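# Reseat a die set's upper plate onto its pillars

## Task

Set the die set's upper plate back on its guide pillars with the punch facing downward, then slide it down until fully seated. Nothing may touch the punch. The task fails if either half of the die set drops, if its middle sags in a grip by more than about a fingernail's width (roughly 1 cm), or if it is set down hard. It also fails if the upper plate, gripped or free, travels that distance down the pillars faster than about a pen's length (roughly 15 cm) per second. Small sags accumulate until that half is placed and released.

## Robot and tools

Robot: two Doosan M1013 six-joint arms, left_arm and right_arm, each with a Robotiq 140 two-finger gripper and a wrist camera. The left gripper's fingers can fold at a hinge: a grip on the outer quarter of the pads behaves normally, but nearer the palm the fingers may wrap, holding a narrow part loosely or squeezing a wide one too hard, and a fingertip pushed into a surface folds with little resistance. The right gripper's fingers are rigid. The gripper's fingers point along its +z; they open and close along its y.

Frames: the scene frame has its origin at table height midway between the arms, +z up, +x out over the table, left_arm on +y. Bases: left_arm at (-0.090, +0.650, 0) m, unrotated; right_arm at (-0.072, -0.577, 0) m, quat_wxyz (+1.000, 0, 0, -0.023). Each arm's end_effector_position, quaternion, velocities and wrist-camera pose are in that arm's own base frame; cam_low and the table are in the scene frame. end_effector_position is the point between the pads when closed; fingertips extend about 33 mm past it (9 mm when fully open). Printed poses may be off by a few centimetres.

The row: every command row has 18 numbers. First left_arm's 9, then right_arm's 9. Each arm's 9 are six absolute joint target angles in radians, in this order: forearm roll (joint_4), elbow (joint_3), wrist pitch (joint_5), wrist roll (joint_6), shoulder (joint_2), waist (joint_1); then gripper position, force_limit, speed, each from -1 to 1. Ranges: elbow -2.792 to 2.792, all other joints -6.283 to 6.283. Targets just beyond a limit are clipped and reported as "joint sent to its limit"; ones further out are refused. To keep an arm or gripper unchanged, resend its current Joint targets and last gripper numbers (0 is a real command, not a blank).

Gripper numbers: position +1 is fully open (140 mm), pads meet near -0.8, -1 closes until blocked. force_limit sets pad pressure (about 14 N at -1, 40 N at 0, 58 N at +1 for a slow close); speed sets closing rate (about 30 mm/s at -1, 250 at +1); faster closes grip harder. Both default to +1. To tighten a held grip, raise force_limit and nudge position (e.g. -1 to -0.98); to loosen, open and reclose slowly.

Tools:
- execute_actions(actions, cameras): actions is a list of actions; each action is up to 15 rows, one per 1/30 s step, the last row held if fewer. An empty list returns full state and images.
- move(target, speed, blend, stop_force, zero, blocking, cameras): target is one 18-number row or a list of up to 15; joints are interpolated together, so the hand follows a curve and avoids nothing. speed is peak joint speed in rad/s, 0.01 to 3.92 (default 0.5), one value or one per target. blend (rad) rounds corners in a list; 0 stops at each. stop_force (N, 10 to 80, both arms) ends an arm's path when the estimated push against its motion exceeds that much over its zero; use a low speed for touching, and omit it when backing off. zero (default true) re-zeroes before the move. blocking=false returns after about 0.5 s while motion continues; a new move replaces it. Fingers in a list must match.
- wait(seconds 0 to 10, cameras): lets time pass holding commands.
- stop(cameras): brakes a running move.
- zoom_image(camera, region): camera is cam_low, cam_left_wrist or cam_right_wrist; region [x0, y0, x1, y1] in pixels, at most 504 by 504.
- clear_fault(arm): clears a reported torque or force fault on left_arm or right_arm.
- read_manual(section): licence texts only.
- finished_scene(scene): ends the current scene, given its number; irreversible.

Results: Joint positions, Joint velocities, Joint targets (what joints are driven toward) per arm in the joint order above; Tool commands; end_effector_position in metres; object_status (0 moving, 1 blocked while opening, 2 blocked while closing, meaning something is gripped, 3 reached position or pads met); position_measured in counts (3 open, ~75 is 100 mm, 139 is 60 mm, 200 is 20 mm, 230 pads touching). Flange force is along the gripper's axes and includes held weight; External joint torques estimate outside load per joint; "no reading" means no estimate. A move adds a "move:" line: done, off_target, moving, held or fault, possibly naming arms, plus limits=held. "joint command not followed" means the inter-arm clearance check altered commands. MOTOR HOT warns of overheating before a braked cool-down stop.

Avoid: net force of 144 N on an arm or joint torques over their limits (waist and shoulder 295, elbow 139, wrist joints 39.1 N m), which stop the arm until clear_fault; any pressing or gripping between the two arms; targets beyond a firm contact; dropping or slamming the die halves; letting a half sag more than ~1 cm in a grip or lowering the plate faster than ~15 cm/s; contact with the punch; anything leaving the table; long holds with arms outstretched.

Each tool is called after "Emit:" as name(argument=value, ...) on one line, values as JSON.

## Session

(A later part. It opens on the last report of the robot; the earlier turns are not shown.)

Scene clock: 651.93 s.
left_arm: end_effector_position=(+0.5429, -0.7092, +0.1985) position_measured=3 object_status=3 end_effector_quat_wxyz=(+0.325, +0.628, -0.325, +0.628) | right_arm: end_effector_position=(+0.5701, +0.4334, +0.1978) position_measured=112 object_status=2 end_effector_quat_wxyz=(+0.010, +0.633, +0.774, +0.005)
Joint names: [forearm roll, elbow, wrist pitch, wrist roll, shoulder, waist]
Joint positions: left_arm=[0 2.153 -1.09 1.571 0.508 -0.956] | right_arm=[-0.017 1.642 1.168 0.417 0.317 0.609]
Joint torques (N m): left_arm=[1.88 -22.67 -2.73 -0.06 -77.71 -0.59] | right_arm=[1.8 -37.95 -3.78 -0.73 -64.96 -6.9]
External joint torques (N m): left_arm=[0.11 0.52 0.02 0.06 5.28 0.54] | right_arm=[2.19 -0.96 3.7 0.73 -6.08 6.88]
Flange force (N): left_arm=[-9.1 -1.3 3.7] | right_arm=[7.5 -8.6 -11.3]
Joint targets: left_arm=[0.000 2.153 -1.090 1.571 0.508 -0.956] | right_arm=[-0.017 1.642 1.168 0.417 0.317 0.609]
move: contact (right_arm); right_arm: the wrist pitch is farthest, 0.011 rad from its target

Emit:
move(target=[0,2.1531,-1.0903,1.5708,0.508,-0.9561,1,-1,-1,-0.0175,1.6424,1.1680,0.4208,0.3167,0.60953,-1,1,0.4], speed=0.02)

Emit:
move(target=[0,2.1531,-1.0903,1.5708,0.508,-0.9561,1,-1,-1,-0.0175,1.6510,1.1544,0.4208,0.3217,0.60953,-1,1,0.4], speed=0.012, stop_force=15, cameras=["all"])

Emit:
zoom_image(camera="cam_low", region=[60, 170, 150, 220])

Emit:
zoom_image(camera="cam_left_wrist", region=[250, 180, 450, 320])

Emit:
zoom_image(camera="cam_right_wrist", region=[300, 0, 450, 140])

Scene clock: 666.93 s.
left_arm: end_effector_position=(+0.5429, -0.7092, +0.1985) position_measured=3 object_status=3 end_effector_quat_wxyz=(+0.325, +0.628, -0.325, +0.628) | right_arm: end_effector_position=(+0.5698, +0.4334, +0.1976) position_measured=112 object_status=2 end_effector_quat_wxyz=(+0.010, +0.635, +0.773, +0.005)
Joint names: [forearm roll, elbow, wrist pitch, wrist roll, shoulder, waist]
Joint positions: left_arm=[0 2.153 -1.09 1.571 0.508 -0.956] | right_arm=[-0.018 1.642 1.168 0.421 0.317 0.61]
Joint torques (N m): left_arm=[1.91 -22.74 -2.69 -0.05 -77.89 -0.64] | right_arm=[4.43 -31.94 -1.37 0.26 -62.34 -3.02]
External joint torques (N m): left_arm=[0.09 0.5 -0.04 0.05 4.98 0.74] | right_arm=[-0.45 -6.91 1.3 -0.26 -8.49 2.99]
Flange force (N): left_arm=[-8.7 -1.7 3.4] | right_arm=[4.4 0.7 -15.0]
Joint targets: left_arm=[0.000 2.153 -1.090 1.571 0.508 -0.956] | right_arm=[-0.018 1.642 1.168 0.421 0.317 0.610]
move: done

Scene clock: 667.77 s.
left_arm: end_effector_position=(+0.5429, -0.7092, +0.1985) position_measured=3 object_status=3 end_effector_quat_wxyz=(+0.325, +0.628, -0.325, +0.628) | right_arm: end_effector_position=(+0.5698, +0.4335, +0.1957) position_measured=112 object_status=2 end_effector_quat_wxyz=(+0.010, +0.635, +0.773, +0.005)
Joint names: [forearm roll, elbow, wrist pitch, wrist roll, shoulder, waist]
Joint positions: left_arm=[0 2.153 -1.09 1.571 0.508 -0.956] | right_arm=[-0.018 1.644 1.165 0.421 0.318 0.61]
Joint torques (N m): left_arm=[1.9 -22.66 -2.69 -0.05 -77.71 -0.35] | right_arm=[1.52 -22.81 -1.52 0.2 -48.87 -9.91]
External joint torques (N m): left_arm=[0.1 0.44 -0.03 0.05 4.91 0.26] | right_arm=[2.46 -16.07 1.45 -0.19 -22.38 9.75]
Flange force (N): left_arm=[-8.5 -0.8 3.5] | right_arm=[12.2 -4.4 -34.0]
Joint targets: left_arm=[0.000 2.153 -1.090 1.571 0.508 -0.956] | right_arm=[-0.018 1.644 1.165 0.421 0.318 0.610]
move: contact (right_arm)

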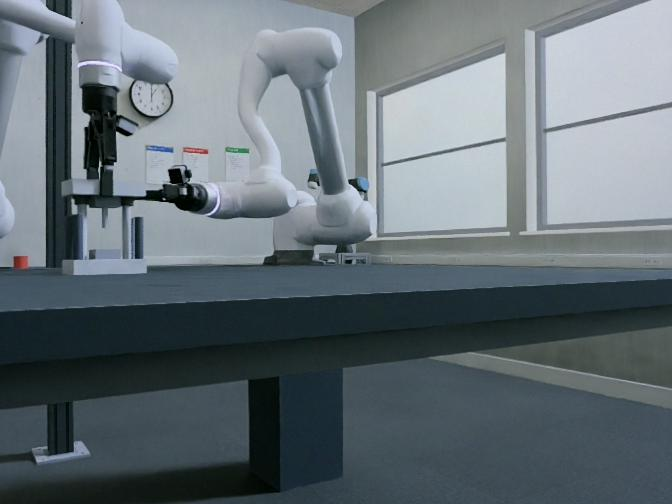

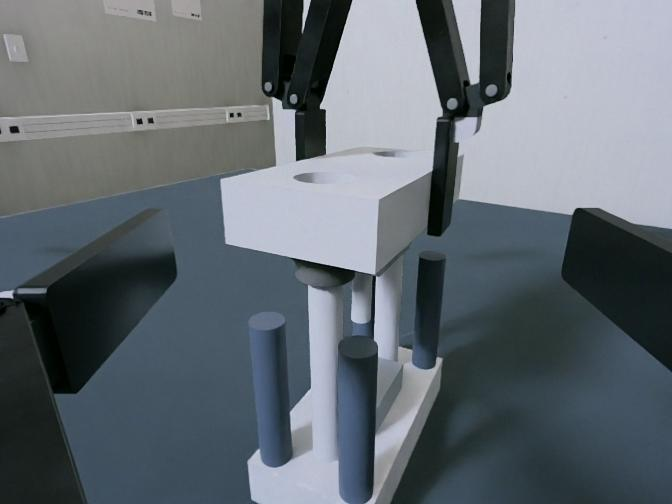

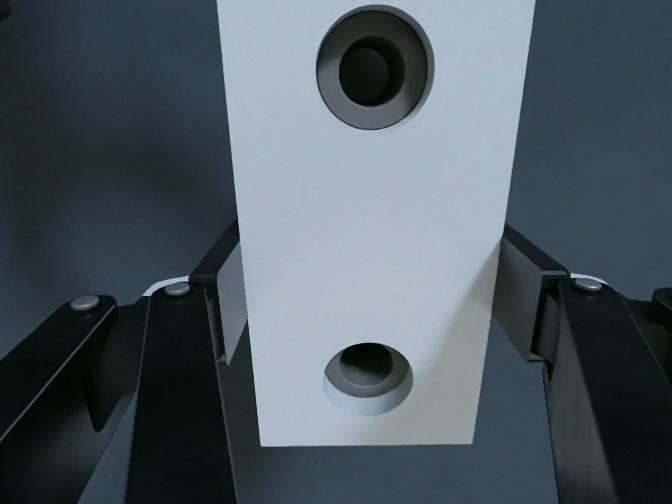

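Scaled by 5.600 from the camera's 672x504 image, which has a finer 960x720 frame.

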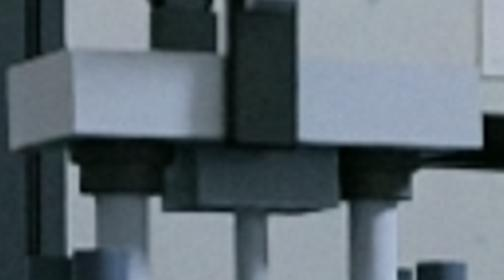

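Scaled by 2.520 from the camera's 672x504 image, which has a finer 960x720 frame.

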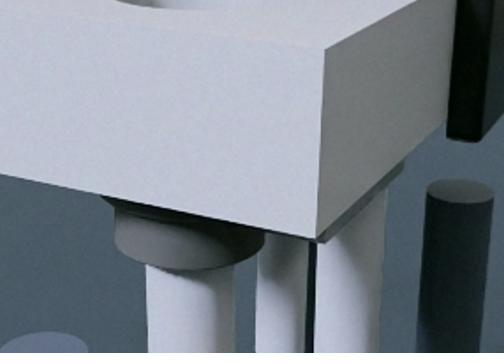

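Scaled by 3.360 from the camera's 672x504 image, which has a finer 960x720 frame.

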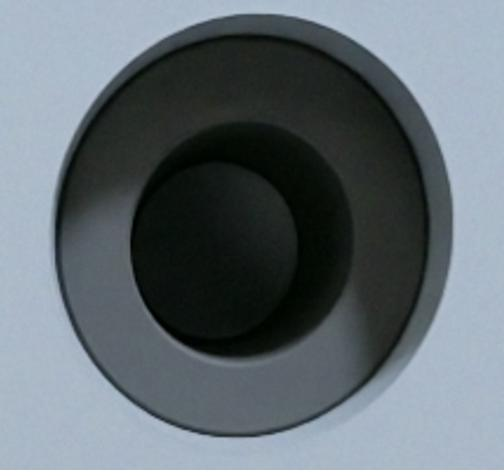

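Emit:
move(target=[0,2.1531,-1.0903,1.5708,0.508,-0.9561,1,-1,-1,-0.0175,1.6438,1.1656,0.4183,0.3177,0.61003,-1,1,0.4], speed=0.02)

Emit:
move(target=[0,2.1531,-1.0903,1.5708,0.508,-0.9561,1,-1,-1,-0.0175,1.6530,1.1514,0.4183,0.3227,0.61003,-1,1,0.4], speed=0.012, stop_force=15)

Scene clock: 682.27 s.
left_arm: end_effector_position=(+0.5429, -0.7092, +0.1985) position_measured=3 object_status=3 end_effector_quat_wxyz=(+0.325, +0.628, -0.325, +0.628) | right_arm: end_effector_position=(+0.5697, +0.4337, +0.1960) position_measured=112 object_status=2 end_effector_quat_wxyz=(+0.010, +0.634, +0.774, +0.005)
Joint names: [forearm roll, elbow, wrist pitch, wrist roll, shoulder, waist]
Joint positions: left_arm=[0 2.153 -1.09 1.571 0.508 -0.956] | right_arm=[-0.018 1.644 1.166 0.418 0.318 0.61]
Joint torques (N m): left_arm=[1.92 -22.66 -2.69 -0.07 -77.92 -0.67] | right_arm=[3.73 -29.8 -0.21 -0.93 -61.97 -1.2]
External joint torques (N m): left_arm=[0.08 0.47 -0.02 0.07 5.27 0.56] | right_arm=[0.26 -9.11 0.15 0.94 -9.48 1.08]
Flange force (N): left_arm=[-9.2 -1.3 3.8] | right_arm=[4.5 3.3 -16.0]
Joint targets: left_arm=[0.000 2.153 -1.090 1.571 0.508 -0.956] | right_arm=[-0.018 1.644 1.166 0.418 0.318 0.610]
move: done

Scene clock: 683.03 s.
left_arm: end_effector_position=(+0.5429, -0.7092, +0.1985) position_measured=3 object_status=3 end_effector_quat_wxyz=(+0.325, +0.628, -0.325, +0.628) | right_arm: end_effector_position=(+0.5697, +0.4338, +0.1951) position_measured=112 object_status=2 end_effector_quat_wxyz=(+0.010, +0.633, +0.774, +0.005)
Joint names: [forearm roll, elbow, wrist pitch, wrist roll, shoulder, waist]
Joint positions: left_arm=[0 2.153 -1.09 1.571 0.508 -0.956] | right_arm=[-0.018 1.645 1.163 0.418 0.318 0.61]
Joint torques (N m): left_arm=[1.92 -22.65 -2.73 -0.09 -77.6 -0.7] | right_arm=[2.74 -22.4 -2.26 -0.74 -46.81 -5.02]
External joint torques (N m): left_arm=[0.09 0.45 0.01 0.09 5 0.48] | right_arm=[1.24 -16.35 2.19 0.75 -24.19 5.1]
Flange force (N): left_arm=[-8.6 -1.2 3.6] | right_arm=[6.7 -3.8 -36.6]
Joint targets: left_arm=[0.000 2.153 -1.090 1.571 0.508 -0.956] | right_arm=[-0.018 1.645 1.163 0.418 0.318 0.610]
move: contact (right_arm); right_arm: the wrist pitch is farthest, 0.012 rad from its target

Emit:
move(target=[0,2.1531,-1.0903,1.5708,0.508,-0.9561,1,-1,-1,-0.0175,1.6428,1.1672,0.4257,0.3171,0.61043,-1,1,0.4], speed=0.02)

Emit:
move(target=[0,2.1531,-1.0903,1.5708,0.508,-0.9561,1,-1,-1,-0.0175,1.6540,1.1501,0.4257,0.3230,0.61043,-1,1,0.4], speed=0.012, stop_force=14)

Scene clock: 695.43 s.
left_arm: end_effector_position=(+0.5429, -0.7092, +0.1985) position_measured=3 object_status=3 end_effector_quat_wxyz=(+0.325, +0.628, -0.325, +0.628) | right_arm: end_effector_position=(+0.5694, +0.4339, +0.1969) position_measured=112 object_status=2 end_effector_quat_wxyz=(+0.010, +0.636, +0.771, +0.005)
Joint names: [forearm roll, elbow, wrist pitch, wrist roll, shoulder, waist]
Joint positions: left_arm=[0 2.153 -1.09 1.571 0.508 -0.956] | right_arm=[-0.018 1.643 1.167 0.426 0.317 0.61]
Joint torques (N m): left_arm=[1.89 -22.69 -2.71 -0.06 -77.67 -0.62] | right_arm=[3.58 -62.41 -0.26 -0.22 -108.09 -0.89]
External joint torques (N m): left_arm=[0.1 0.51 0 0.06 5.01 0.65] | right_arm=[0.4 23.67 0.2 0.23 37.07 0.84]
Flange force (N): left_arm=[-8.7 -1.5 3.5] | right_arm=[4.9 4.6 48.3]
Joint targets: left_arm=[0.000 2.153 -1.090 1.571 0.508 -0.956] | right_arm=[-0.018 1.643 1.167 0.426 0.317 0.610]
move: done

Scene clock: 696.20 s.
left_arm: end_effector_position=(+0.5429, -0.7092, +0.1985) position_measured=3 object_status=3 end_effector_quat_wxyz=(+0.325, +0.628, -0.325, +0.628) | right_arm: end_effector_position=(+0.5696, +0.4341, +0.1962) position_measured=112 object_status=2 end_effector_quat_wxyz=(+0.010, +0.636, +0.771, +0.005)
Joint names: [forearm roll, elbow, wrist pitch, wrist roll, shoulder, waist]
Joint positions: left_arm=[0 2.153 -1.09 1.571 0.508 -0.956] | right_arm=[-0.018 1.644 1.165 0.426 0.318 0.61]
Joint torques (N m): left_arm=[1.92 -22.67 -2.69 -0.08 -77.83 -0.64] | right_arm=[4.5 -49.13 0.31 -0.27 -90.06 0.08]
External joint torques (N m): left_arm=[0.09 0.46 -0.03 0.08 5.12 0.48] | right_arm=[-0.48 10.04 -0.37 0.27 17.91 0.22]
Flange force (N): left_arm=[-8.9 -1.2 3.6] | right_arm=[3.5 4.6 22.7]
Joint targets: left_arm=[0.000 2.153 -1.090 1.571 0.508 -0.956] | right_arm=[-0.018 1.644 1.165 0.426 0.318 0.610]
move: contact (right_arm); right_arm: the wrist pitch is farthest, 0.015 rad from its target

Emit:
move(target=[0,2.1531,-1.0903,1.5708,0.508,-0.9561,1,-1,-1,-0.0175,1.6560,1.1469,0.4257,0.3242,0.61043,-1,1,0.4], speed=0.012, stop_force=40, cameras=["all"])

Emit:
zoom_image(camera="cam_low", region=[60, 170, 150, 220])

Emit:
zoom_image(camera="cam_left_wrist", region=[250, 180, 450, 320])

Scene clock: 707.53 s.
left_arm: end_effector_position=(+0.5429, -0.7092, +0.1985) position_measured=3 object_status=3 end_effector_quat_wxyz=(+0.325, +0.628, -0.325, +0.628) | right_arm: end_effector_position=(+0.5697, +0.4341, +0.1953) position_measured=112 object_status=2 end_effector_quat_wxyz=(+0.010, +0.636, +0.771, +0.006)
Joint names: [forearm roll, elbow, wrist pitch, wrist roll, shoulder, waist]
Joint positions: left_arm=[0 2.153 -1.09 1.571 0.508 -0.956] | right_arm=[-0.018 1.645 1.163 0.426 0.318 0.61]
Joint torques (N m): left_arm=[1.9 -22.71 -2.7 -0.09 -77.64 -0.44] | right_arm=[5.19 -25.42 -1.02 -0.29 -53.91 0.44]
External joint torques (N m): left_arm=[0.12 0.48 -0.02 0.09 4.99 -0.03] | right_arm=[-1.22 -13.33 0.94 0.29 -17.01 -0.62]
Flange force (N): left_arm=[-8.6 -0.3 3.5] | right_arm=[0.5 3.0 -26.5]
Joint targets: left_arm=[0.000 2.153 -1.090 1.571 0.508 -0.956] | right_arm=[-0.018 1.645 1.163 0.426 0.318 0.610]
move: contact (right_arm); right_arm: the wrist pitch is farthest, 0.016 rad from its target

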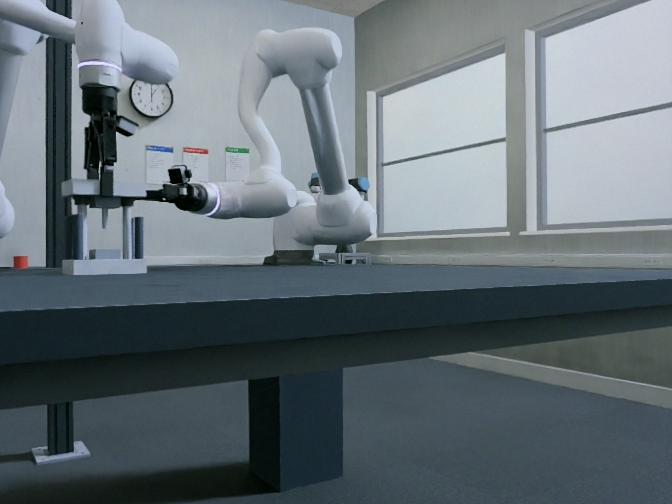

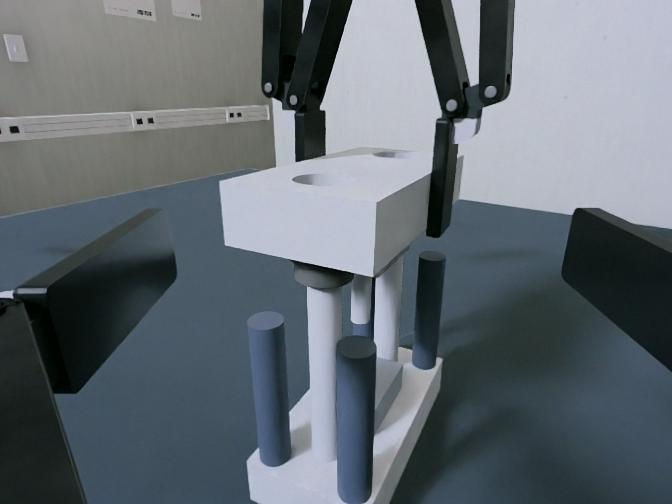

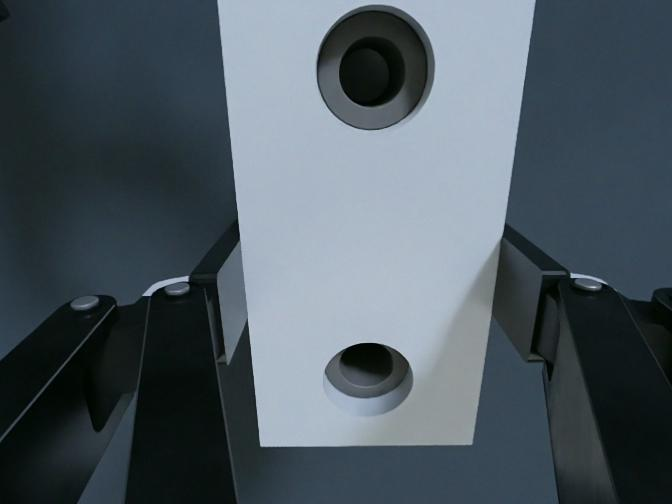

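Scaled by 5.600 from the camera's 672x504 image, which has a finer 960x720 frame.

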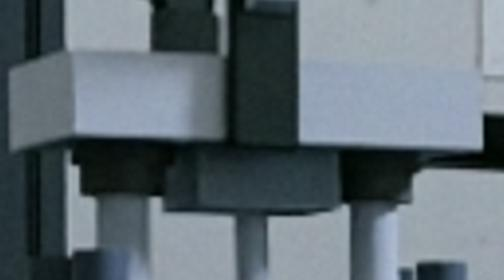

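Scaled by 2.520 from the camera's 672x504 image, which has a finer 960x720 frame.

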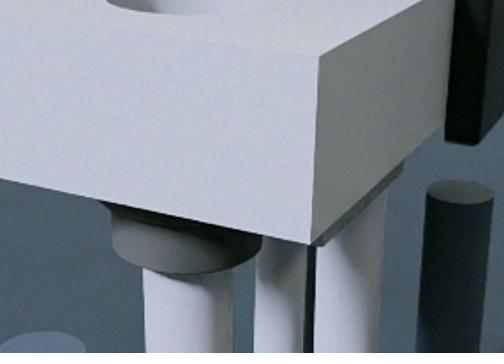

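Emit:
zoom_image(camera="cam_low", region=[58, 168, 104, 202])

Emit:
zoom_image(camera="cam_low", region=[108, 168, 154, 202])

Emit:
zoom_image(camera="cam_low", region=[58, 250, 104, 284])

Emit:
zoom_image(camera="cam_low", region=[108, 250, 154, 284])

Scaled by 10.957 from the camera's 672x504 image, which has a finer 960x720 frame.

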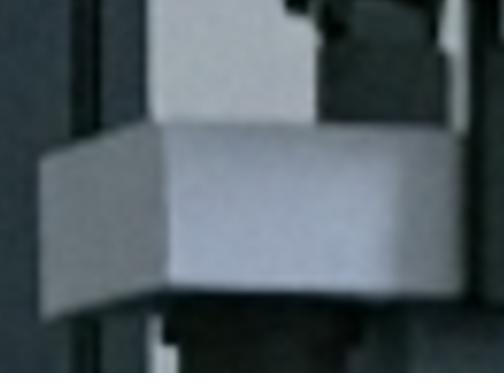

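Scaled by 10.957 from the camera's 672x504 image, which has a finer 960x720 frame.

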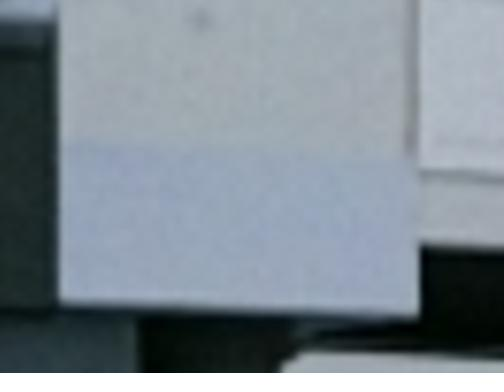

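Scaled by 10.957 from the camera's 672x504 image, which has a finer 960x720 frame.

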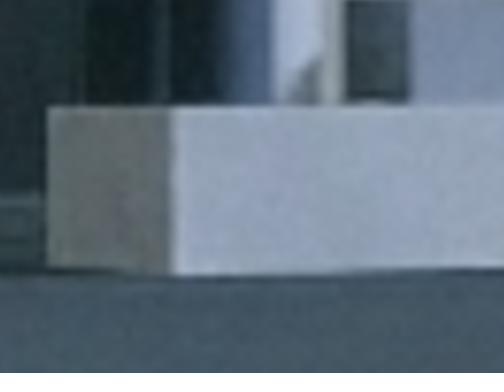

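Scaled by 10.957 from the camera's 672x504 image, which has a finer 960x720 frame.

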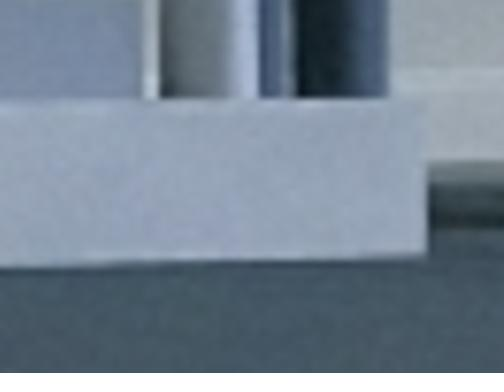

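Emit:
move(target=[[0,2.1531,-1.0903,1.5708,0.508,-0.9561,1,-1,-1,-0.0175,1.6444,1.1650,0.4257,0.3177,0.61043,-1,1,0.4],[0,2.1531,-1.0903,1.5708,0.508,-0.9561,1,-1,-1,-0.0110,1.6444,1.1630,0.4196,0.3177,0.6070,-1,1,0.4]], speed=0.02)

Emit:
move(target=[0,2.1531,-1.0903,1.5708,0.508,-0.9561,1,-1,-1,-0.0110,1.6560,1.1449,0.4196,0.3242,0.6070,-1,1,0.4], speed=0.012, stop_force=30)

Scene clock: 786.47 s.
left_arm: end_effector_position=(+0.5429, -0.7092, +0.1985) position_measured=3 object_status=3 end_effector_quat_wxyz=(+0.325, +0.628, -0.325, +0.628) | right_arm: end_effector_position=(+0.5702, +0.4340, +0.1958) position_measured=112 object_status=2 end_effector_quat_wxyz=(+0.007, +0.636, +0.771, +0.007)
Joint names: [forearm roll, elbow, wrist pitch, wrist roll, shoulder, waist]
Joint positions: left_arm=[0 2.153 -1.09 1.571 0.508 -0.956] | right_arm=[-0.011 1.644 1.163 0.42 0.318 0.607]
Joint torques (N m): left_arm=[1.9 -22.63 -2.7 -0.05 -77.71 -0.58] | right_arm=[2.16 -40.5 -1.45 -0.26 -75.62 -6.73]
External joint torques (N m): left_arm=[0.13 0.26 -0.05 0.05 4.18 0.5] | right_arm=[1.83 1.68 1.38 0.26 4.51 6.63]
Flange force (N): left_arm=[-7.3 -1.3 3.2] | right_arm=[10.7 -0.3 2.2]
Joint targets: left_arm=[0.000 2.153 -1.090 1.571 0.508 -0.956] | right_arm=[-0.011 1.644 1.163 0.420 0.318 0.607]
move: done

Scene clock: 787.20 s.
left_arm: end_effector_position=(+0.5429, -0.7092, +0.1985) position_measured=3 object_status=3 end_effector_quat_wxyz=(+0.325, +0.628, -0.325, +0.628) | right_arm: end_effector_position=(+0.5703, +0.4340, +0.1952) position_measured=112 object_status=2 end_effector_quat_wxyz=(+0.007, +0.636, +0.771, +0.007)
Joint names: [forearm roll, elbow, wrist pitch, wrist roll, shoulder, waist]
Joint positions: left_arm=[0 2.153 -1.09 1.571 0.508 -0.956] | right_arm=[-0.011 1.645 1.161 0.42 0.318 0.607]
Joint torques (N m): left_arm=[1.92 -22.68 -2.7 -0.05 -77.72 -0.6] | right_arm=[1.44 -27.23 -6.44 -0.43 -45.46 -7.97]
External joint torques (N m): left_arm=[0.07 0.52 -0.01 0.05 5.14 0.62] | right_arm=[2.56 -11.72 6.37 0.43 -26.24 8.05]
Flange force (N): left_arm=[-8.9 -1.4 3.6] | right_arm=[5.7 -14.4 -40.1]
Joint targets: left_arm=[0.000 2.153 -1.090 1.571 0.508 -0.956] | right_arm=[-0.011 1.645 1.161 0.420 0.318 0.607]
move: contact (right_arm); right_arm: the wrist pitch is farthest, 0.016 rad from its target

Emit:
move(target=[0,2.1531,-1.0903,1.5708,0.508,-0.9561,1,-1,-1,-0.019,1.65833,1.14017,0.4269,0.3070,0.6113,-1,1,0.4], speed=0.02, cameras=["cam_low","cam_left_wrist"])

Emit:
zoom_image(camera="cam_low", region=[58, 168, 104, 202])

Emit:
zoom_image(camera="cam_low", region=[108, 168, 154, 202])

Scene clock: 822.80 s.
left_arm: end_effector_position=(+0.5429, -0.7092, +0.1985) position_measured=3 object_status=3 end_effector_quat_wxyz=(+0.325, +0.628, -0.325, +0.628) | right_arm: end_effector_position=(+0.5693, +0.4341, +0.1963) position_measured=112 object_status=2 end_effector_quat_wxyz=(+0.013, +0.636, +0.771, +0.015)
Joint names: [forearm roll, elbow, wrist pitch, wrist roll, shoulder, waist]
Joint positions: left_arm=[0 2.153 -1.09 1.571 0.508 -0.956] | right_arm=[-0.019 1.658 1.14 0.427 0.307 0.611]
Joint torques (N m): left_arm=[1.91 -22.69 -2.68 -0.08 -77.8 -0.53] | right_arm=[2.98 -57.71 -5.3 -0.5 -93.43 -2.73]
External joint torques (N m): left_arm=[0.09 0.45 -0.04 0.08 4.91 0.46] | right_arm=[1.02 18.56 5.15 0.5 22.27 3.15]
Flange force (N): left_arm=[-8.6 -1.1 3.5] | right_arm=[4.1 -4.7 25.1]
Joint targets: left_arm=[0.000 2.153 -1.090 1.571 0.508 -0.956] | right_arm=[-0.019 1.658 1.140 0.427 0.307 0.611]
move: done
Images, in order (width x height): cam_low 672x504, cam_left_wrist 672x504.

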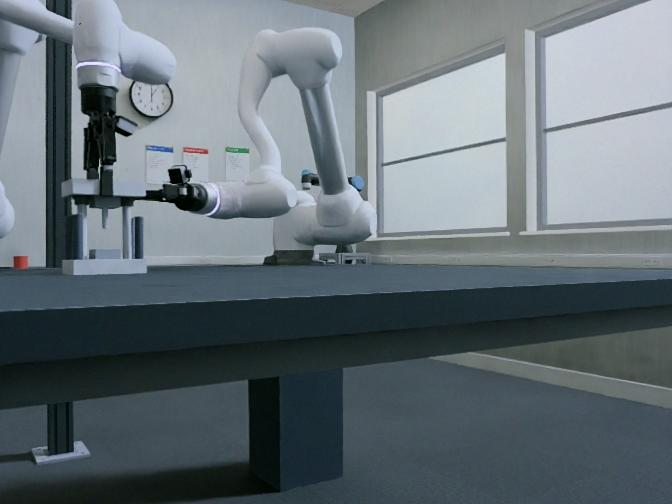

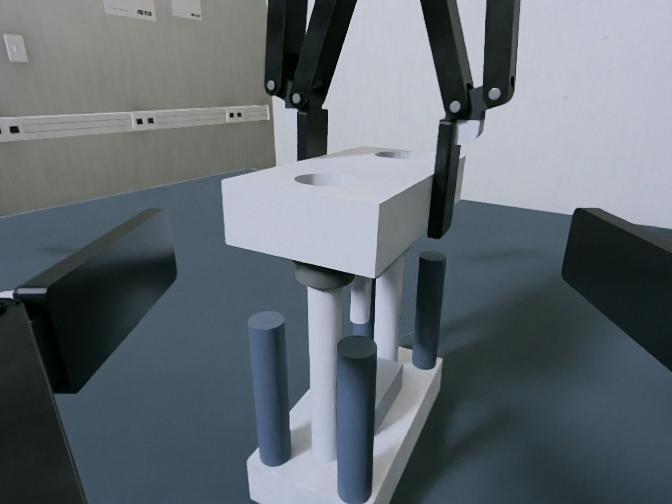

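Scaled by 10.957 from the camera's 672x504 image, which has a finer 960x720 frame.

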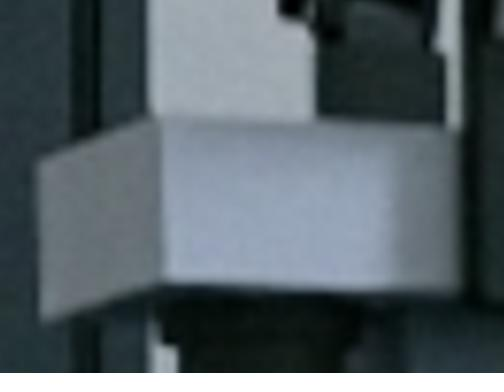

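Scaled by 10.957 from the camera's 672x504 image, which has a finer 960x720 frame.

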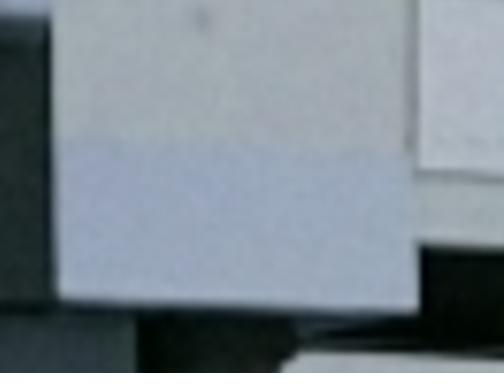

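Emit:
move(target=[0,2.1531,-1.0903,1.5708,0.508,-0.9561,1,-1,-1,-0.019,1.6660,1.1261,0.4269,0.3134,0.6113,-1,1,0.4], speed=0.012, stop_force=40)

Scene clock: 831.77 s.
left_arm: end_effector_position=(+0.5429, -0.7092, +0.1985) position_measured=3 object_status=3 end_effector_quat_wxyz=(+0.325, +0.628, -0.325, +0.628) | right_arm: end_effector_position=(+0.5696, +0.4344, +0.1954) position_measured=112 object_status=2 end_effector_quat_wxyz=(+0.013, +0.636, +0.771, +0.015)
Joint names: [forearm roll, elbow, wrist pitch, wrist roll, shoulder, waist]
Joint positions: left_arm=[0 2.153 -1.09 1.571 0.508 -0.956] | right_arm=[-0.019 1.659 1.138 0.427 0.308 0.611]
Joint torques (N m): left_arm=[1.92 -22.69 -2.69 -0.08 -77.78 -0.57] | right_arm=[5.8 -34.76 -6.96 -0.51 -57.23 3.47]
External joint torques (N m): left_arm=[0.1 0.46 -0.03 0.08 5.08 0.29] | right_arm=[-1.79 -4.38 6.83 0.51 -14.16 -3.27]
Flange force (N): left_arm=[-8.8 -0.9 3.6] | right_arm=[-7.2 -5.1 -25.5]
Joint targets: left_arm=[0.000 2.153 -1.090 1.571 0.508 -0.956] | right_arm=[-0.019 1.659 1.138 0.427 0.308 0.611]
move: contact (right_arm); right_arm: the wrist pitch is farthest, 0.012 rad from its target

Emit:
move(target=[[0,2.1531,-1.0903,1.5708,0.508,-0.9561,1,-1,-1,-0.0175,1.6444,1.1650,0.4257,0.3177,0.61043,-1,1,0.4],[0,2.1531,-1.0903,1.5708,0.508,-0.9561,1,-1,-1,-0.0175,1.6454,1.1634,0.4257,0.3183,0.61043,-1,1,0.4],[0,2.1531,-1.0903,1.5708,0.508,-0.9561,1,-1,-1,-0.0175,1.6454,1.1634,0.4297,0.3183,0.61043,-1,1,0.4],[0,2.1531,-1.0903,1.5708,0.508,-0.9561,1,-1,-1,-0.0175,1.6454,1.1634,0.4217,0.3183,0.61043,-1,1,0.4],[0,2.1531,-1.0903,1.5708,0.508,-0.9561,1,-1,-1,-0.0175,1.6454,1.1634,0.4257,0.3183,0.61043,-1,1,0.4],[0,2.1531,-1.0903,1.5708,0.508,-0.9561,1,-1,-1,-0.0215,1.6454,1.1634,0.4295,0.3183,0.61253,-1,1,0.4],[0,2.1531,-1.0903,1.5708,0.508,-0.9561,1,-1,-1,-0.0135,1.6454,1.1634,0.4220,0.3183,0.60833,-1,1,0.4],[0,2.1531,-1.0903,1.5708,0.508,-0.9561,1,-1,-1,-0.0175,1.6454,1.1634,0.4257,0.3183,0.61043,-1,1,0.4]], speed=0.01, blend=0.0003)

Scene clock: 859.27 s.
left_arm: end_effector_position=(+0.5429, -0.7092, +0.1985) position_measured=3 object_status=3 end_effector_quat_wxyz=(+0.325, +0.628, -0.325, +0.628) | right_arm: end_effector_position=(+0.5694, +0.4339, +0.1949) position_measured=112 object_status=2 end_effector_quat_wxyz=(+0.010, +0.636, +0.771, +0.005)
Joint names: [forearm roll, elbow, wrist pitch, wrist roll, shoulder, waist]
Joint positions: left_arm=[0 2.153 -1.09 1.571 0.508 -0.956] | right_arm=[-0.018 1.645 1.163 0.426 0.318 0.61]
Joint torques (N m): left_arm=[1.9 -22.68 -2.67 -0.1 -77.71 -0.59] | right_arm=[3.99 -20.45 3.3 0.17 -58.3 -2.26]
External joint torques (N m): left_arm=[0.12 0.47 -0.05 0.1 5.11 0.3] | right_arm=[-0.03 -18.25 -3.37 -0.17 -12.49 1.96]
Flange force (N): left_arm=[-8.9 -0.9 3.6] | right_arm=[9.7 14.6 -21.6]
Joint targets: left_arm=[0.000 2.153 -1.090 1.571 0.508 -0.956] | right_arm=[-0.018 1.645 1.163 0.426 0.318 0.610]
move: done

Emit:
move(target=[[0,2.1531,-1.0903,1.5708,0.508,-0.9561,1,-1,-1,-0.0175,1.6441,1.1648,0.4217,0.3182,0.6106,-1,1,0.4],[0,2.1531,-1.0903,1.5708,0.508,-0.9561,1,-1,-1,-0.0175,1.6487,1.1577,0.4217,0.3207,0.6106,-1,1,0.4]], speed=0.012, stop_force=30)

Scene clock: 874.63 s.
left_arm: end_effector_position=(+0.5429, -0.7092, +0.1985) position_measured=3 object_status=3 end_effector_quat_wxyz=(+0.325, +0.628, -0.325, +0.628) | right_arm: end_effector_position=(+0.5695, +0.4342, +0.1936) position_measured=112 object_status=2 end_effector_quat_wxyz=(+0.010, +0.635, +0.773, +0.005)
Joint names: [forearm roll, elbow, wrist pitch, wrist roll, shoulder, waist]
Joint positions: left_arm=[0 2.153 -1.09 1.571 0.508 -0.956] | right_arm=[-0.017 1.647 1.161 0.422 0.319 0.611]
Joint torques (N m): left_arm=[1.94 -22.67 -2.71 -0.03 -77.81 -0.49] | right_arm=[3.59 -16.94 -5.48 -0.54 -33.77 -3.14]
External joint torques (N m): left_arm=[0.07 0.41 -0.02 0.03 4.78 0.4] | right_arm=[0.39 -21.86 5.42 0.54 -37.7 2.99]
Flange force (N): left_arm=[-8.3 -1.0 3.5] | right_arm=[0.5 -8.3 -56.5]
Joint targets: left_arm=[0.000 2.153 -1.090 1.571 0.508 -0.956] | right_arm=[-0.017 1.647 1.161 0.422 0.319 0.611]
move: contact (right_arm); path passed 1 of 2 targets

Emit:
move(target=[[0,2.1531,-1.0903,1.5708,0.508,-0.9561,1,-1,-1,-0.0175,1.6473,1.1615,0.4235,0.3183,0.6106,-1,1,0.4],[0,2.1531,-1.0903,1.5708,0.508,-0.9561,1,-1,-1,-0.0175,1.6480,1.1603,0.4265,0.3188,0.6106,-1,1,0.4],[0,2.1531,-1.0903,1.5708,0.508,-0.9561,1,-1,-1,-0.0175,1.6482,1.1599,0.4205,0.3190,0.6106,-1,1,0.4],[0,2.1531,-1.0903,1.5708,0.508,-0.9561,1,-1,-1,-0.0205,1.6485,1.1594,0.4264,0.3192,0.6122,-1,1,0.4],[0,2.1531,-1.0903,1.5708,0.508,-0.9561,1,-1,-1,-0.0145,1.6488,1.1589,0.4206,0.3194,0.6090,-1,1,0.4],[0,2.1531,-1.0903,1.5708,0.508,-0.9561,1,-1,-1,-0.0175,1.6488,1.1589,0.4235,0.3194,0.6106,-1,1,0.4]], speed=0.01, blend=0.0003)

Scene clock: 893.23 s.
left_arm: end_effector_position=(+0.5429, -0.7092, +0.1985) position_measured=3 object_status=3 end_effector_quat_wxyz=(+0.325, +0.628, -0.325, +0.628) | right_arm: end_effector_position=(+0.5691, +0.4338, +0.1923) position_measured=112 object_status=2 end_effector_quat_wxyz=(+0.010, +0.635, +0.772, +0.005)
Joint names: [forearm roll, elbow, wrist pitch, wrist roll, shoulder, waist]
Joint positions: left_arm=[0 2.153 -1.09 1.571 0.508 -0.956] | right_arm=[-0.018 1.649 1.159 0.423 0.319 0.611]
Joint torques (N m): left_arm=[1.88 -22.69 -2.73 -0.04 -77.77 -0.42] | right_arm=[3.17 0.29 -3.18 -0.33 -14.52 -3.78]
External joint torques (N m): left_arm=[0.13 0.46 0.01 0.04 5.02 0.19] | right_arm=[0.81 -39.16 3.12 0.33 -57.33 3.86]
Flange force (N): left_arm=[-8.7 -0.8 3.6] | right_arm=[3.2 -3.7 -83.5]
Joint targets: left_arm=[0.000 2.153 -1.090 1.571 0.508 -0.956] | right_arm=[-0.018 1.649 1.159 0.423 0.319 0.611]
move: done

Emit:
move(target=[0,2.1531,-1.0903,1.5708,0.508,-0.9561,1,-1,-1,-0.0175,1.6470,1.1620,0.4235,0.3181,0.6106,-1,1,0.4], speed=0.02, cameras=["all"])

Emit:
zoom_image(camera="cam_low", region=[60, 170, 150, 220])

Emit:
zoom_image(camera="cam_left_wrist", region=[200, 130, 460, 340])

Emit:
zoom_image(camera="cam_right_wrist", region=[300, 0, 450, 140])

Scene clock: 903.07 s.
left_arm: end_effector_position=(+0.5429, -0.7092, +0.1985) position_measured=3 object_status=3 end_effector_quat_wxyz=(+0.325, +0.628, -0.325, +0.628) | right_arm: end_effector_position=(+0.5688, +0.4337, +0.1939) position_measured=112 object_status=2 end_effector_quat_wxyz=(+0.010, +0.635, +0.772, +0.005)
Joint names: [forearm roll, elbow, wrist pitch, wrist roll, shoulder, waist]
Joint positions: left_arm=[0 2.153 -1.09 1.571 0.508 -0.956] | right_arm=[-0.017 1.647 1.162 0.424 0.318 0.611]
Joint torques (N m): left_arm=[1.93 -22.63 -2.69 -0.08 -77.63 -0.62] | right_arm=[3.77 -37.53 2.83 -0.34 -78.8 -1.02]
External joint torques (N m): left_arm=[0.09 0.33 -0.05 0.08 4.54 0.41] | right_arm=[0.21 -1.27 -2.9 0.34 7.4 1.04]
Flange force (N): left_arm=[-7.9 -1.0 3.4] | right_arm=[7.2 9.9 8.3]
Joint targets: left_arm=[0.000 2.153 -1.090 1.571 0.508 -0.956] | right_arm=[-0.018 1.647 1.162 0.423 0.318 0.611]
move: done

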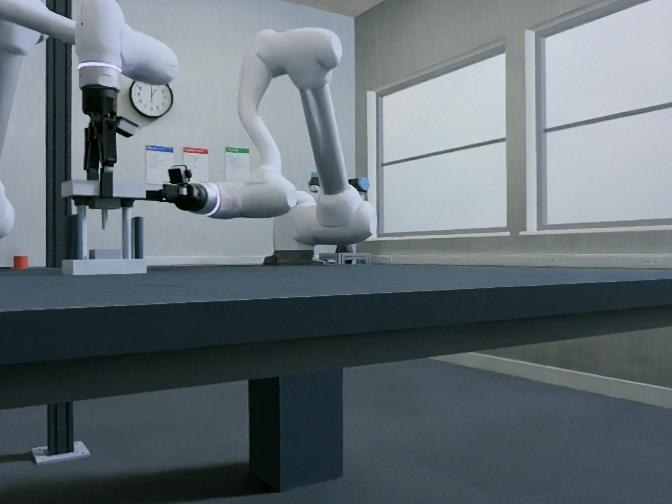

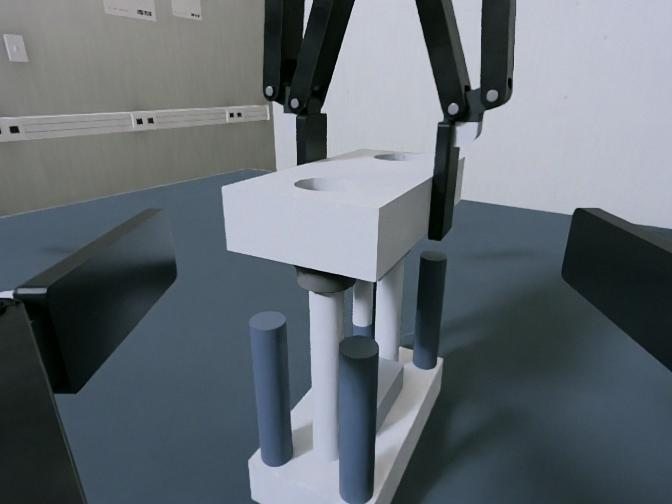

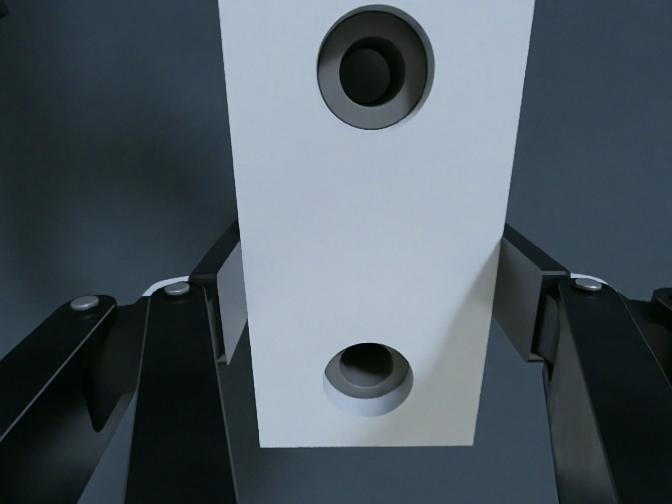

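Scaled by 5.600 from the camera's 672x504 image, which has a finer 960x720 frame.

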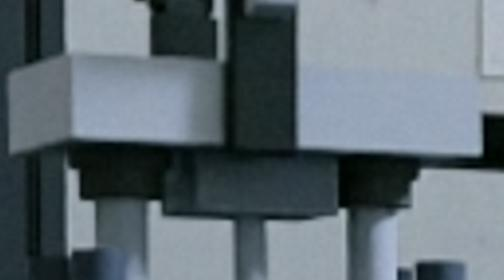

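Scaled by 1.938 from the camera's 672x504 image, which has a finer 960x720 frame.

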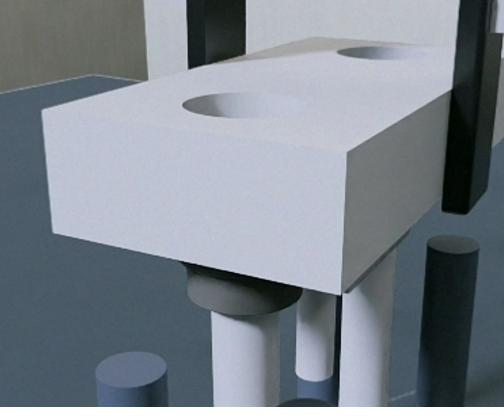

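Scaled by 3.360 from the camera's 672x504 image, which has a finer 960x720 frame.

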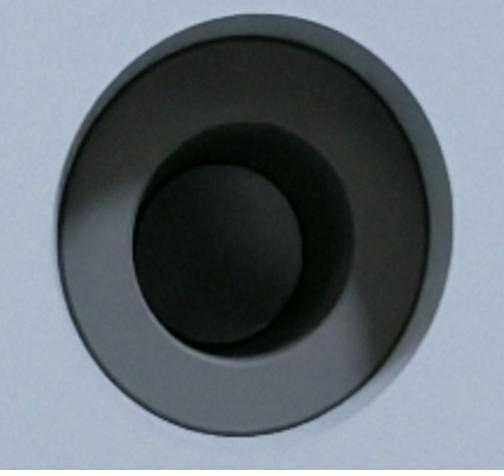

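Emit:
move(target=[[0,2.1531,-1.0903,1.5708,0.508,-0.9561,1,-1,-1,-0.0175,1.6477,1.1608,0.4235,0.3186,0.6106,-1,1,0.4],[0,2.1531,-1.0903,1.5708,0.508,-0.9561,1,-1,-1,-0.0175,1.6485,1.1592,0.4275,0.3191,0.6106,-1,1,0.4],[0,2.1531,-1.0903,1.5708,0.508,-0.9561,1,-1,-1,-0.0175,1.6488,1.1588,0.4195,0.3192,0.6106,-1,1,0.4],[0,2.1531,-1.0903,1.5708,0.508,-0.9561,1,-1,-1,-0.0215,1.6490,1.1586,0.4273,0.3193,0.6127,-1,1,0.4],[0,2.1531,-1.0903,1.5708,0.508,-0.9561,1,-1,-1,-0.0135,1.6490,1.1586,0.4197,0.3193,0.6085,-1,1,0.4],[0,2.1531,-1.0903,1.5708,0.508,-0.9561,1,-1,-1,-0.0175,1.6478,1.1638,0.4235,0.3201,0.6106,-1,1,0.4],[0,2.1531,-1.0903,1.5708,0.508,-0.9561,1,-1,-1,-0.0175,1.6504,1.1535,0.4235,0.3186,0.6106,-1,1,0.4],[0,2.1531,-1.0903,1.5708,0.508,-0.9561,1,-1,-1,-0.0175,1.6490,1.1586,0.4235,0.3193,0.6106,-1,1,0.4]], speed=0.012, blend=0.0003)

Scene clock: 956.57 s.
left_arm: end_effector_position=(+0.5429, -0.7092, +0.1985) position_measured=3 object_status=3 end_effector_quat_wxyz=(+0.325, +0.628, -0.325, +0.628) | right_arm: end_effector_position=(+0.5691, +0.4338, +0.1923) position_measured=112 object_status=2 end_effector_quat_wxyz=(+0.010, +0.635, +0.772, +0.005)
Joint names: [forearm roll, elbow, wrist pitch, wrist roll, shoulder, waist]
Joint positions: left_arm=[0 2.153 -1.09 1.571 0.508 -0.956] | right_arm=[-0.018 1.649 1.158 0.424 0.319 0.611]
Joint torques (N m): left_arm=[1.9 -22.72 -2.67 -0.03 -77.64 -0.56] | right_arm=[4.33 -5.83 -3.93 -0.12 -20.96 -0.76]
External joint torques (N m): left_arm=[0.11 0.55 -0.04 0.03 5.23 0.31] | right_arm=[-0.33 -33.08 3.87 0.12 -50.97 0.94]
Flange force (N): left_arm=[-9.1 -1.0 3.6] | right_arm=[-1.8 -4.4 -74.2]
Joint targets: left_arm=[0.000 2.153 -1.090 1.571 0.508 -0.956] | right_arm=[-0.018 1.649 1.159 0.423 0.319 0.611]
move: done

Emit:
wait(seconds=0, cameras=["cam_left_wrist","cam_low"])

Emit:
zoom_image(camera="cam_left_wrist", region=[230, 400, 400, 504])

Emit:
zoom_image(camera="cam_left_wrist", region=[210, 170, 400, 300])

Emit:
zoom_image(camera="cam_low", region=[58, 172, 104, 206])

Emit:
zoom_image(camera="cam_low", region=[108, 172, 154, 206])

Scene clock: 984.23 s.
left_arm: end_effector_position=(+0.5429, -0.7092, +0.1985) position_measured=3 object_status=3 end_effector_quat_wxyz=(+0.325, +0.628, -0.325, +0.628) | right_arm: end_effector_position=(+0.5690, +0.4338, +0.1923) position_measured=112 object_status=2 end_effector_quat_wxyz=(+0.010, +0.635, +0.772, +0.005)
Joint names: [forearm roll, elbow, wrist pitch, wrist roll, shoulder, waist]
Joint positions: left_arm=[0 2.153 -1.09 1.571 0.508 -0.956] | right_arm=[-0.017 1.649 1.159 0.424 0.319 0.611]
Joint torques (N m): left_arm=[1.9 -22.59 -2.7 -0.06 -77.72 -0.6] | right_arm=[4.29 -5.17 -3.33 -0.19 -21.08 -0.5]
External joint torques (N m): left_arm=[0.12 0.33 -0.02 0.06 4.85 0.33] | right_arm=[-0.28 -33.79 3.27 0.19 -51.18 0.82]
Flange force (N): left_arm=[-8.4 -1.0 3.7] | right_arm=[-1.6 -3.7 -74.1]
Joint targets: left_arm=[0.000 2.153 -1.090 1.571 0.508 -0.956] | right_arm=[-0.018 1.649 1.159 0.423 0.319 0.611]
Tool commands: left_gripper/position=+1.0 left_gripper/force_limit=-1.0 left_gripper/speed=-1.0 right_gripper/position=-1.0 right_gripper/force_limit=+1.0 right_gripper/speed=+0.4
Images, in order (width x height): cam_low 672x504, cam_left_wrist 672x504.

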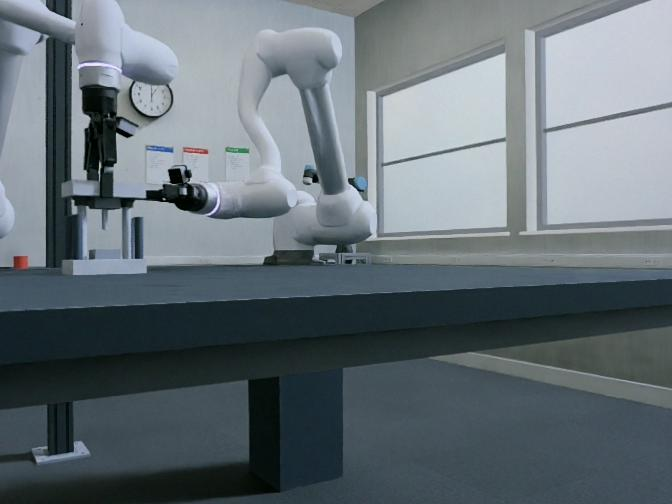

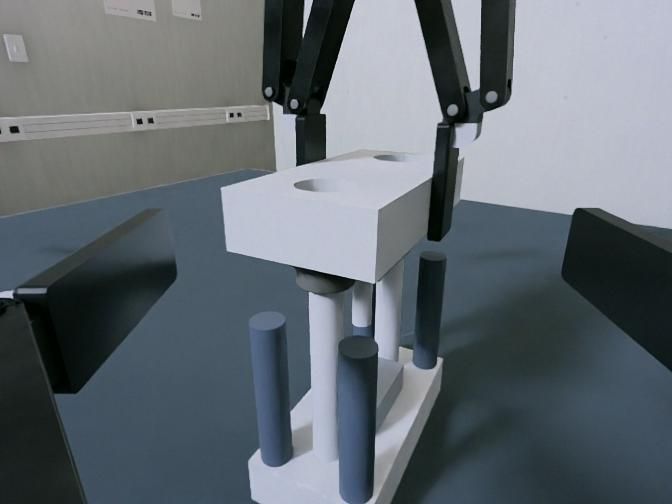

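Scaled by 2.965 from the camera's 672x504 image, which has a finer 960x720 frame.

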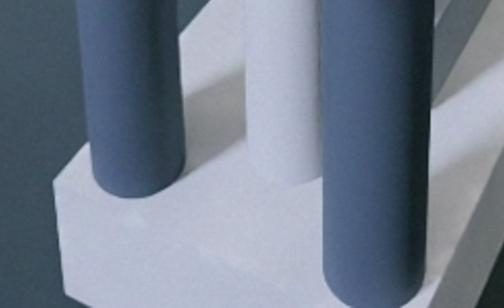

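Scaled by 2.653 from the camera's 672x504 image, which has a finer 960x720 frame.

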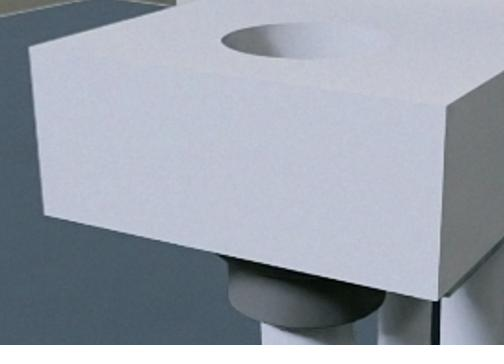

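Scaled by 10.957 from the camera's 672x504 image, which has a finer 960x720 frame.

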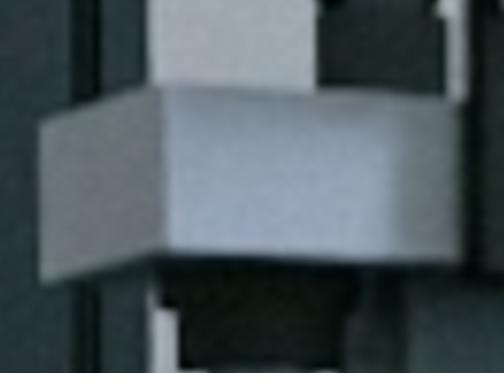

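Scaled by 10.957 from the camera's 672x504 image, which has a finer 960x720 frame.

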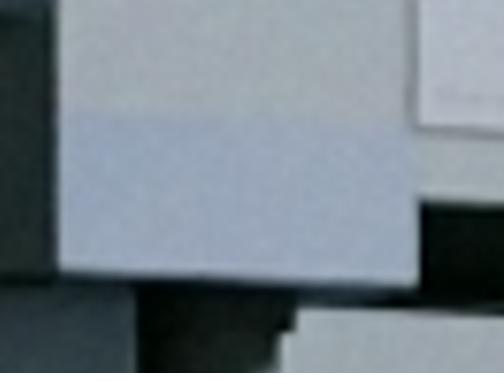

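Emit:
move(target=[[0,2.1531,-1.0903,1.5708,0.508,-0.9561,1,-1,-1,-0.0175,1.6470,1.1620,0.4235,0.3181,0.6106,-1,1,0.4],[0,2.1531,-1.0903,1.5708,0.508,-0.9561,1,-1,-1,-0.0033,1.65195,1.15479,0.4109,0.31456,0.6033,-1,1,0.4]], speed=0.02, cameras=["cam_low"])

Emit:
zoom_image(camera="cam_low", region=[58, 172, 104, 206])

Emit:
zoom_image(camera="cam_low", region=[108, 172, 154, 206])

Emit:
move(target=[0,2.1531,-1.0903,1.5708,0.508,-0.9561,1,-1,-1,-0.0033,1.65535,1.14949,0.4109,0.31646,0.6033,-1,1,0.4], speed=0.012, stop_force=40)

Scene clock: 1006.90 s.
left_arm: end_effector_position=(+0.5429, -0.7092, +0.1985) position_measured=3 object_status=3 end_effector_quat_wxyz=(+0.325, +0.628, -0.325, +0.628) | right_arm: end_effector_position=(+0.5693, +0.4329, +0.1942) position_measured=112 object_status=2 end_effector_quat_wxyz=(+0.004, +0.635, +0.772, +0.009)
Joint names: [forearm roll, elbow, wrist pitch, wrist roll, shoulder, waist]
Joint positions: left_arm=[0 2.153 -1.09 1.571 0.508 -0.956] | right_arm=[-0.003 1.652 1.155 0.411 0.315 0.603]
Joint torques (N m): left_arm=[1.91 -22.74 -2.69 -0.06 -77.79 -0.63] | right_arm=[3.34 -51.25 -2.05 -0.47 -90.1 -3.19]
External joint torques (N m): left_arm=[0.09 0.54 -0.03 0.06 5.04 0.61] | right_arm=[0.66 12.46 1.97 0.47 19.15 3.18]
Flange force (N): left_arm=[-8.8 -1.4 3.4] | right_arm=[6.5 1.2 22.1]
Joint targets: left_arm=[0.000 2.153 -1.090 1.571 0.508 -0.956] | right_arm=[-0.003 1.652 1.155 0.411 0.315 0.603]
move: done
Images, in order (width x height): cam_low 672x504.

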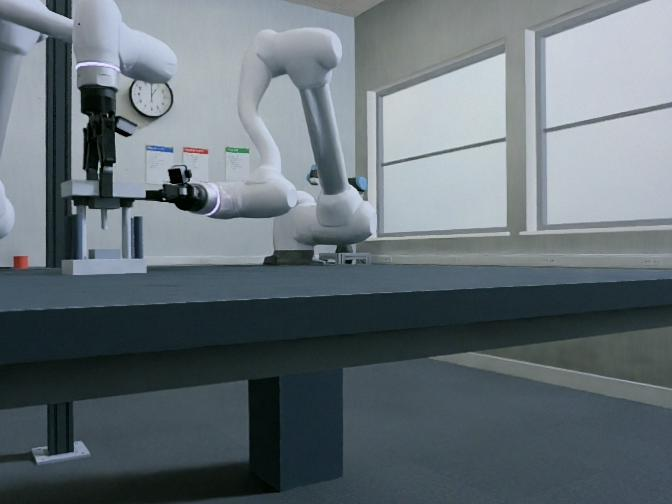

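Scaled by 10.957 from the camera's 672x504 image, which has a finer 960x720 frame.

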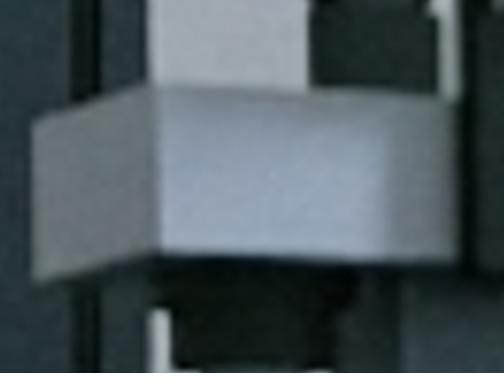

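Scaled by 10.957 from the camera's 672x504 image, which has a finer 960x720 frame.

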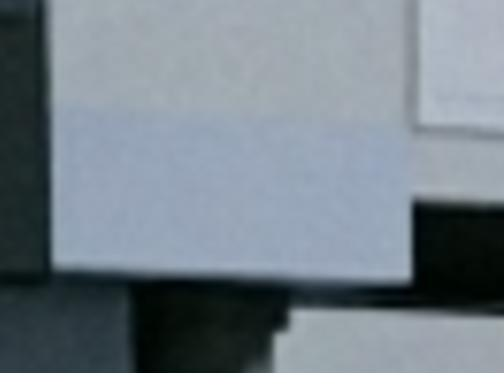

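Scene clock: 1007.70 s.
left_arm: end_effector_position=(+0.5429, -0.7092, +0.1985) position_measured=3 object_status=3 end_effector_quat_wxyz=(+0.325, +0.628, -0.325, +0.628) | right_arm: end_effector_position=(+0.5694, +0.4331, +0.1931) position_measured=112 object_status=2 end_effector_quat_wxyz=(+0.004, +0.635, +0.772, +0.010)
Joint names: [forearm roll, elbow, wrist pitch, wrist roll, shoulder, waist]
Joint positions: left_arm=[0 2.153 -1.09 1.571 0.508 -0.956] | right_arm=[-0.003 1.653 1.152 0.411 0.315 0.603]
Joint torques (N m): left_arm=[1.92 -22.64 -2.69 -0.06 -77.46 -0.45] | right_arm=[-0.59 -25.79 -1.79 -0.6 -56.44 -11.25]
External joint torques (N m): left_arm=[0.11 0.33 -0.04 0.06 4.39 0.12] | right_arm=[4.6 -13.04 1.71 0.6 -14.54 11.32]
Flange force (N): left_arm=[-7.7 -0.6 3.2] | right_arm=[18.1 -0.8 -26.0]
Joint targets: left_arm=[0.000 2.153 -1.090 1.571 0.508 -0.956] | right_arm=[-0.003 1.653 1.152 0.411 0.315 0.603]
move: contact (right_arm)

Emit:
move(target=[0,2.1531,-1.0903,1.5708,0.508,-0.9561,1,-1,-1,0.0003,1.64076,1.17173,0.4086,0.32351,0.6023,-1,1,0.4], speed=0.02)

Emit:
move(target=[0,2.1531,-1.0903,1.5708,0.508,-0.9561,1,-1,-1,0.0003,1.64416,1.16643,0.4086,0.32541,0.6023,-1,1,0.4], speed=0.012, stop_force=40)

Scene clock: 1030.83 s.
left_arm: end_effector_position=(+0.5429, -0.7092, +0.1985) position_measured=3 object_status=3 end_effector_quat_wxyz=(+0.325, +0.628, -0.325, +0.628) | right_arm: end_effector_position=(+0.5698, +0.4337, +0.1935) position_measured=112 object_status=2 end_effector_quat_wxyz=(+0.001, +0.635, +0.772, +0.003)
Joint names: [forearm roll, elbow, wrist pitch, wrist roll, shoulder, waist]
Joint positions: left_arm=[0 2.153 -1.09 1.571 0.508 -0.956] | right_arm=[0 1.641 1.172 0.409 0.324 0.602]
Joint torques (N m): left_arm=[1.94 -22.72 -2.71 -0.05 -77.73 -0.56] | right_arm=[5.23 -39.02 1.09 -0.73 -77.27 2.06]
External joint torques (N m): left_arm=[0.09 0.39 -0.03 0.05 4.49 0.39] | right_arm=[-1.2 0.12 -1.13 0.73 5.16 -2.14]
Flange force (N): left_arm=[-7.8 -1.0 3.2] | right_arm=[1.2 6.9 5.3]
Joint targets: left_arm=[0.000 2.153 -1.090 1.571 0.508 -0.956] | right_arm=[0.000 1.641 1.172 0.409 0.324 0.602]
move: done

Scene clock: 1031.67 s.
left_arm: end_effector_position=(+0.5429, -0.7092, +0.1985) position_measured=3 object_status=3 end_effector_quat_wxyz=(+0.325, +0.628, -0.325, +0.628) | right_arm: end_effector_position=(+0.5698, +0.4338, +0.1921) position_measured=112 object_status=2 end_effector_quat_wxyz=(+0.001, +0.635, +0.772, +0.003)
Joint names: [forearm roll, elbow, wrist pitch, wrist roll, shoulder, waist]
Joint positions: left_arm=[0 2.153 -1.09 1.571 0.508 -0.956] | right_arm=[0 1.642 1.169 0.409 0.324 0.602]
Joint torques (N m): left_arm=[1.9 -22.72 -2.69 -0.07 -77.89 -0.61] | right_arm=[4.26 -24.45 -3.45 -0.81 -46.96 -1.38]
External joint torques (N m): left_arm=[0.1 0.51 -0.03 0.07 5.11 0.71] | right_arm=[-0.23 -14.42 3.4 0.81 -24.99 1.37]
Flange force (N): left_arm=[-8.9 -1.6 3.5] | right_arm=[0.4 -6.0 -36.9]
Joint targets: left_arm=[0.000 2.153 -1.090 1.571 0.508 -0.956] | right_arm=[0.000 1.642 1.169 0.409 0.324 0.602]
move: contact (right_arm)


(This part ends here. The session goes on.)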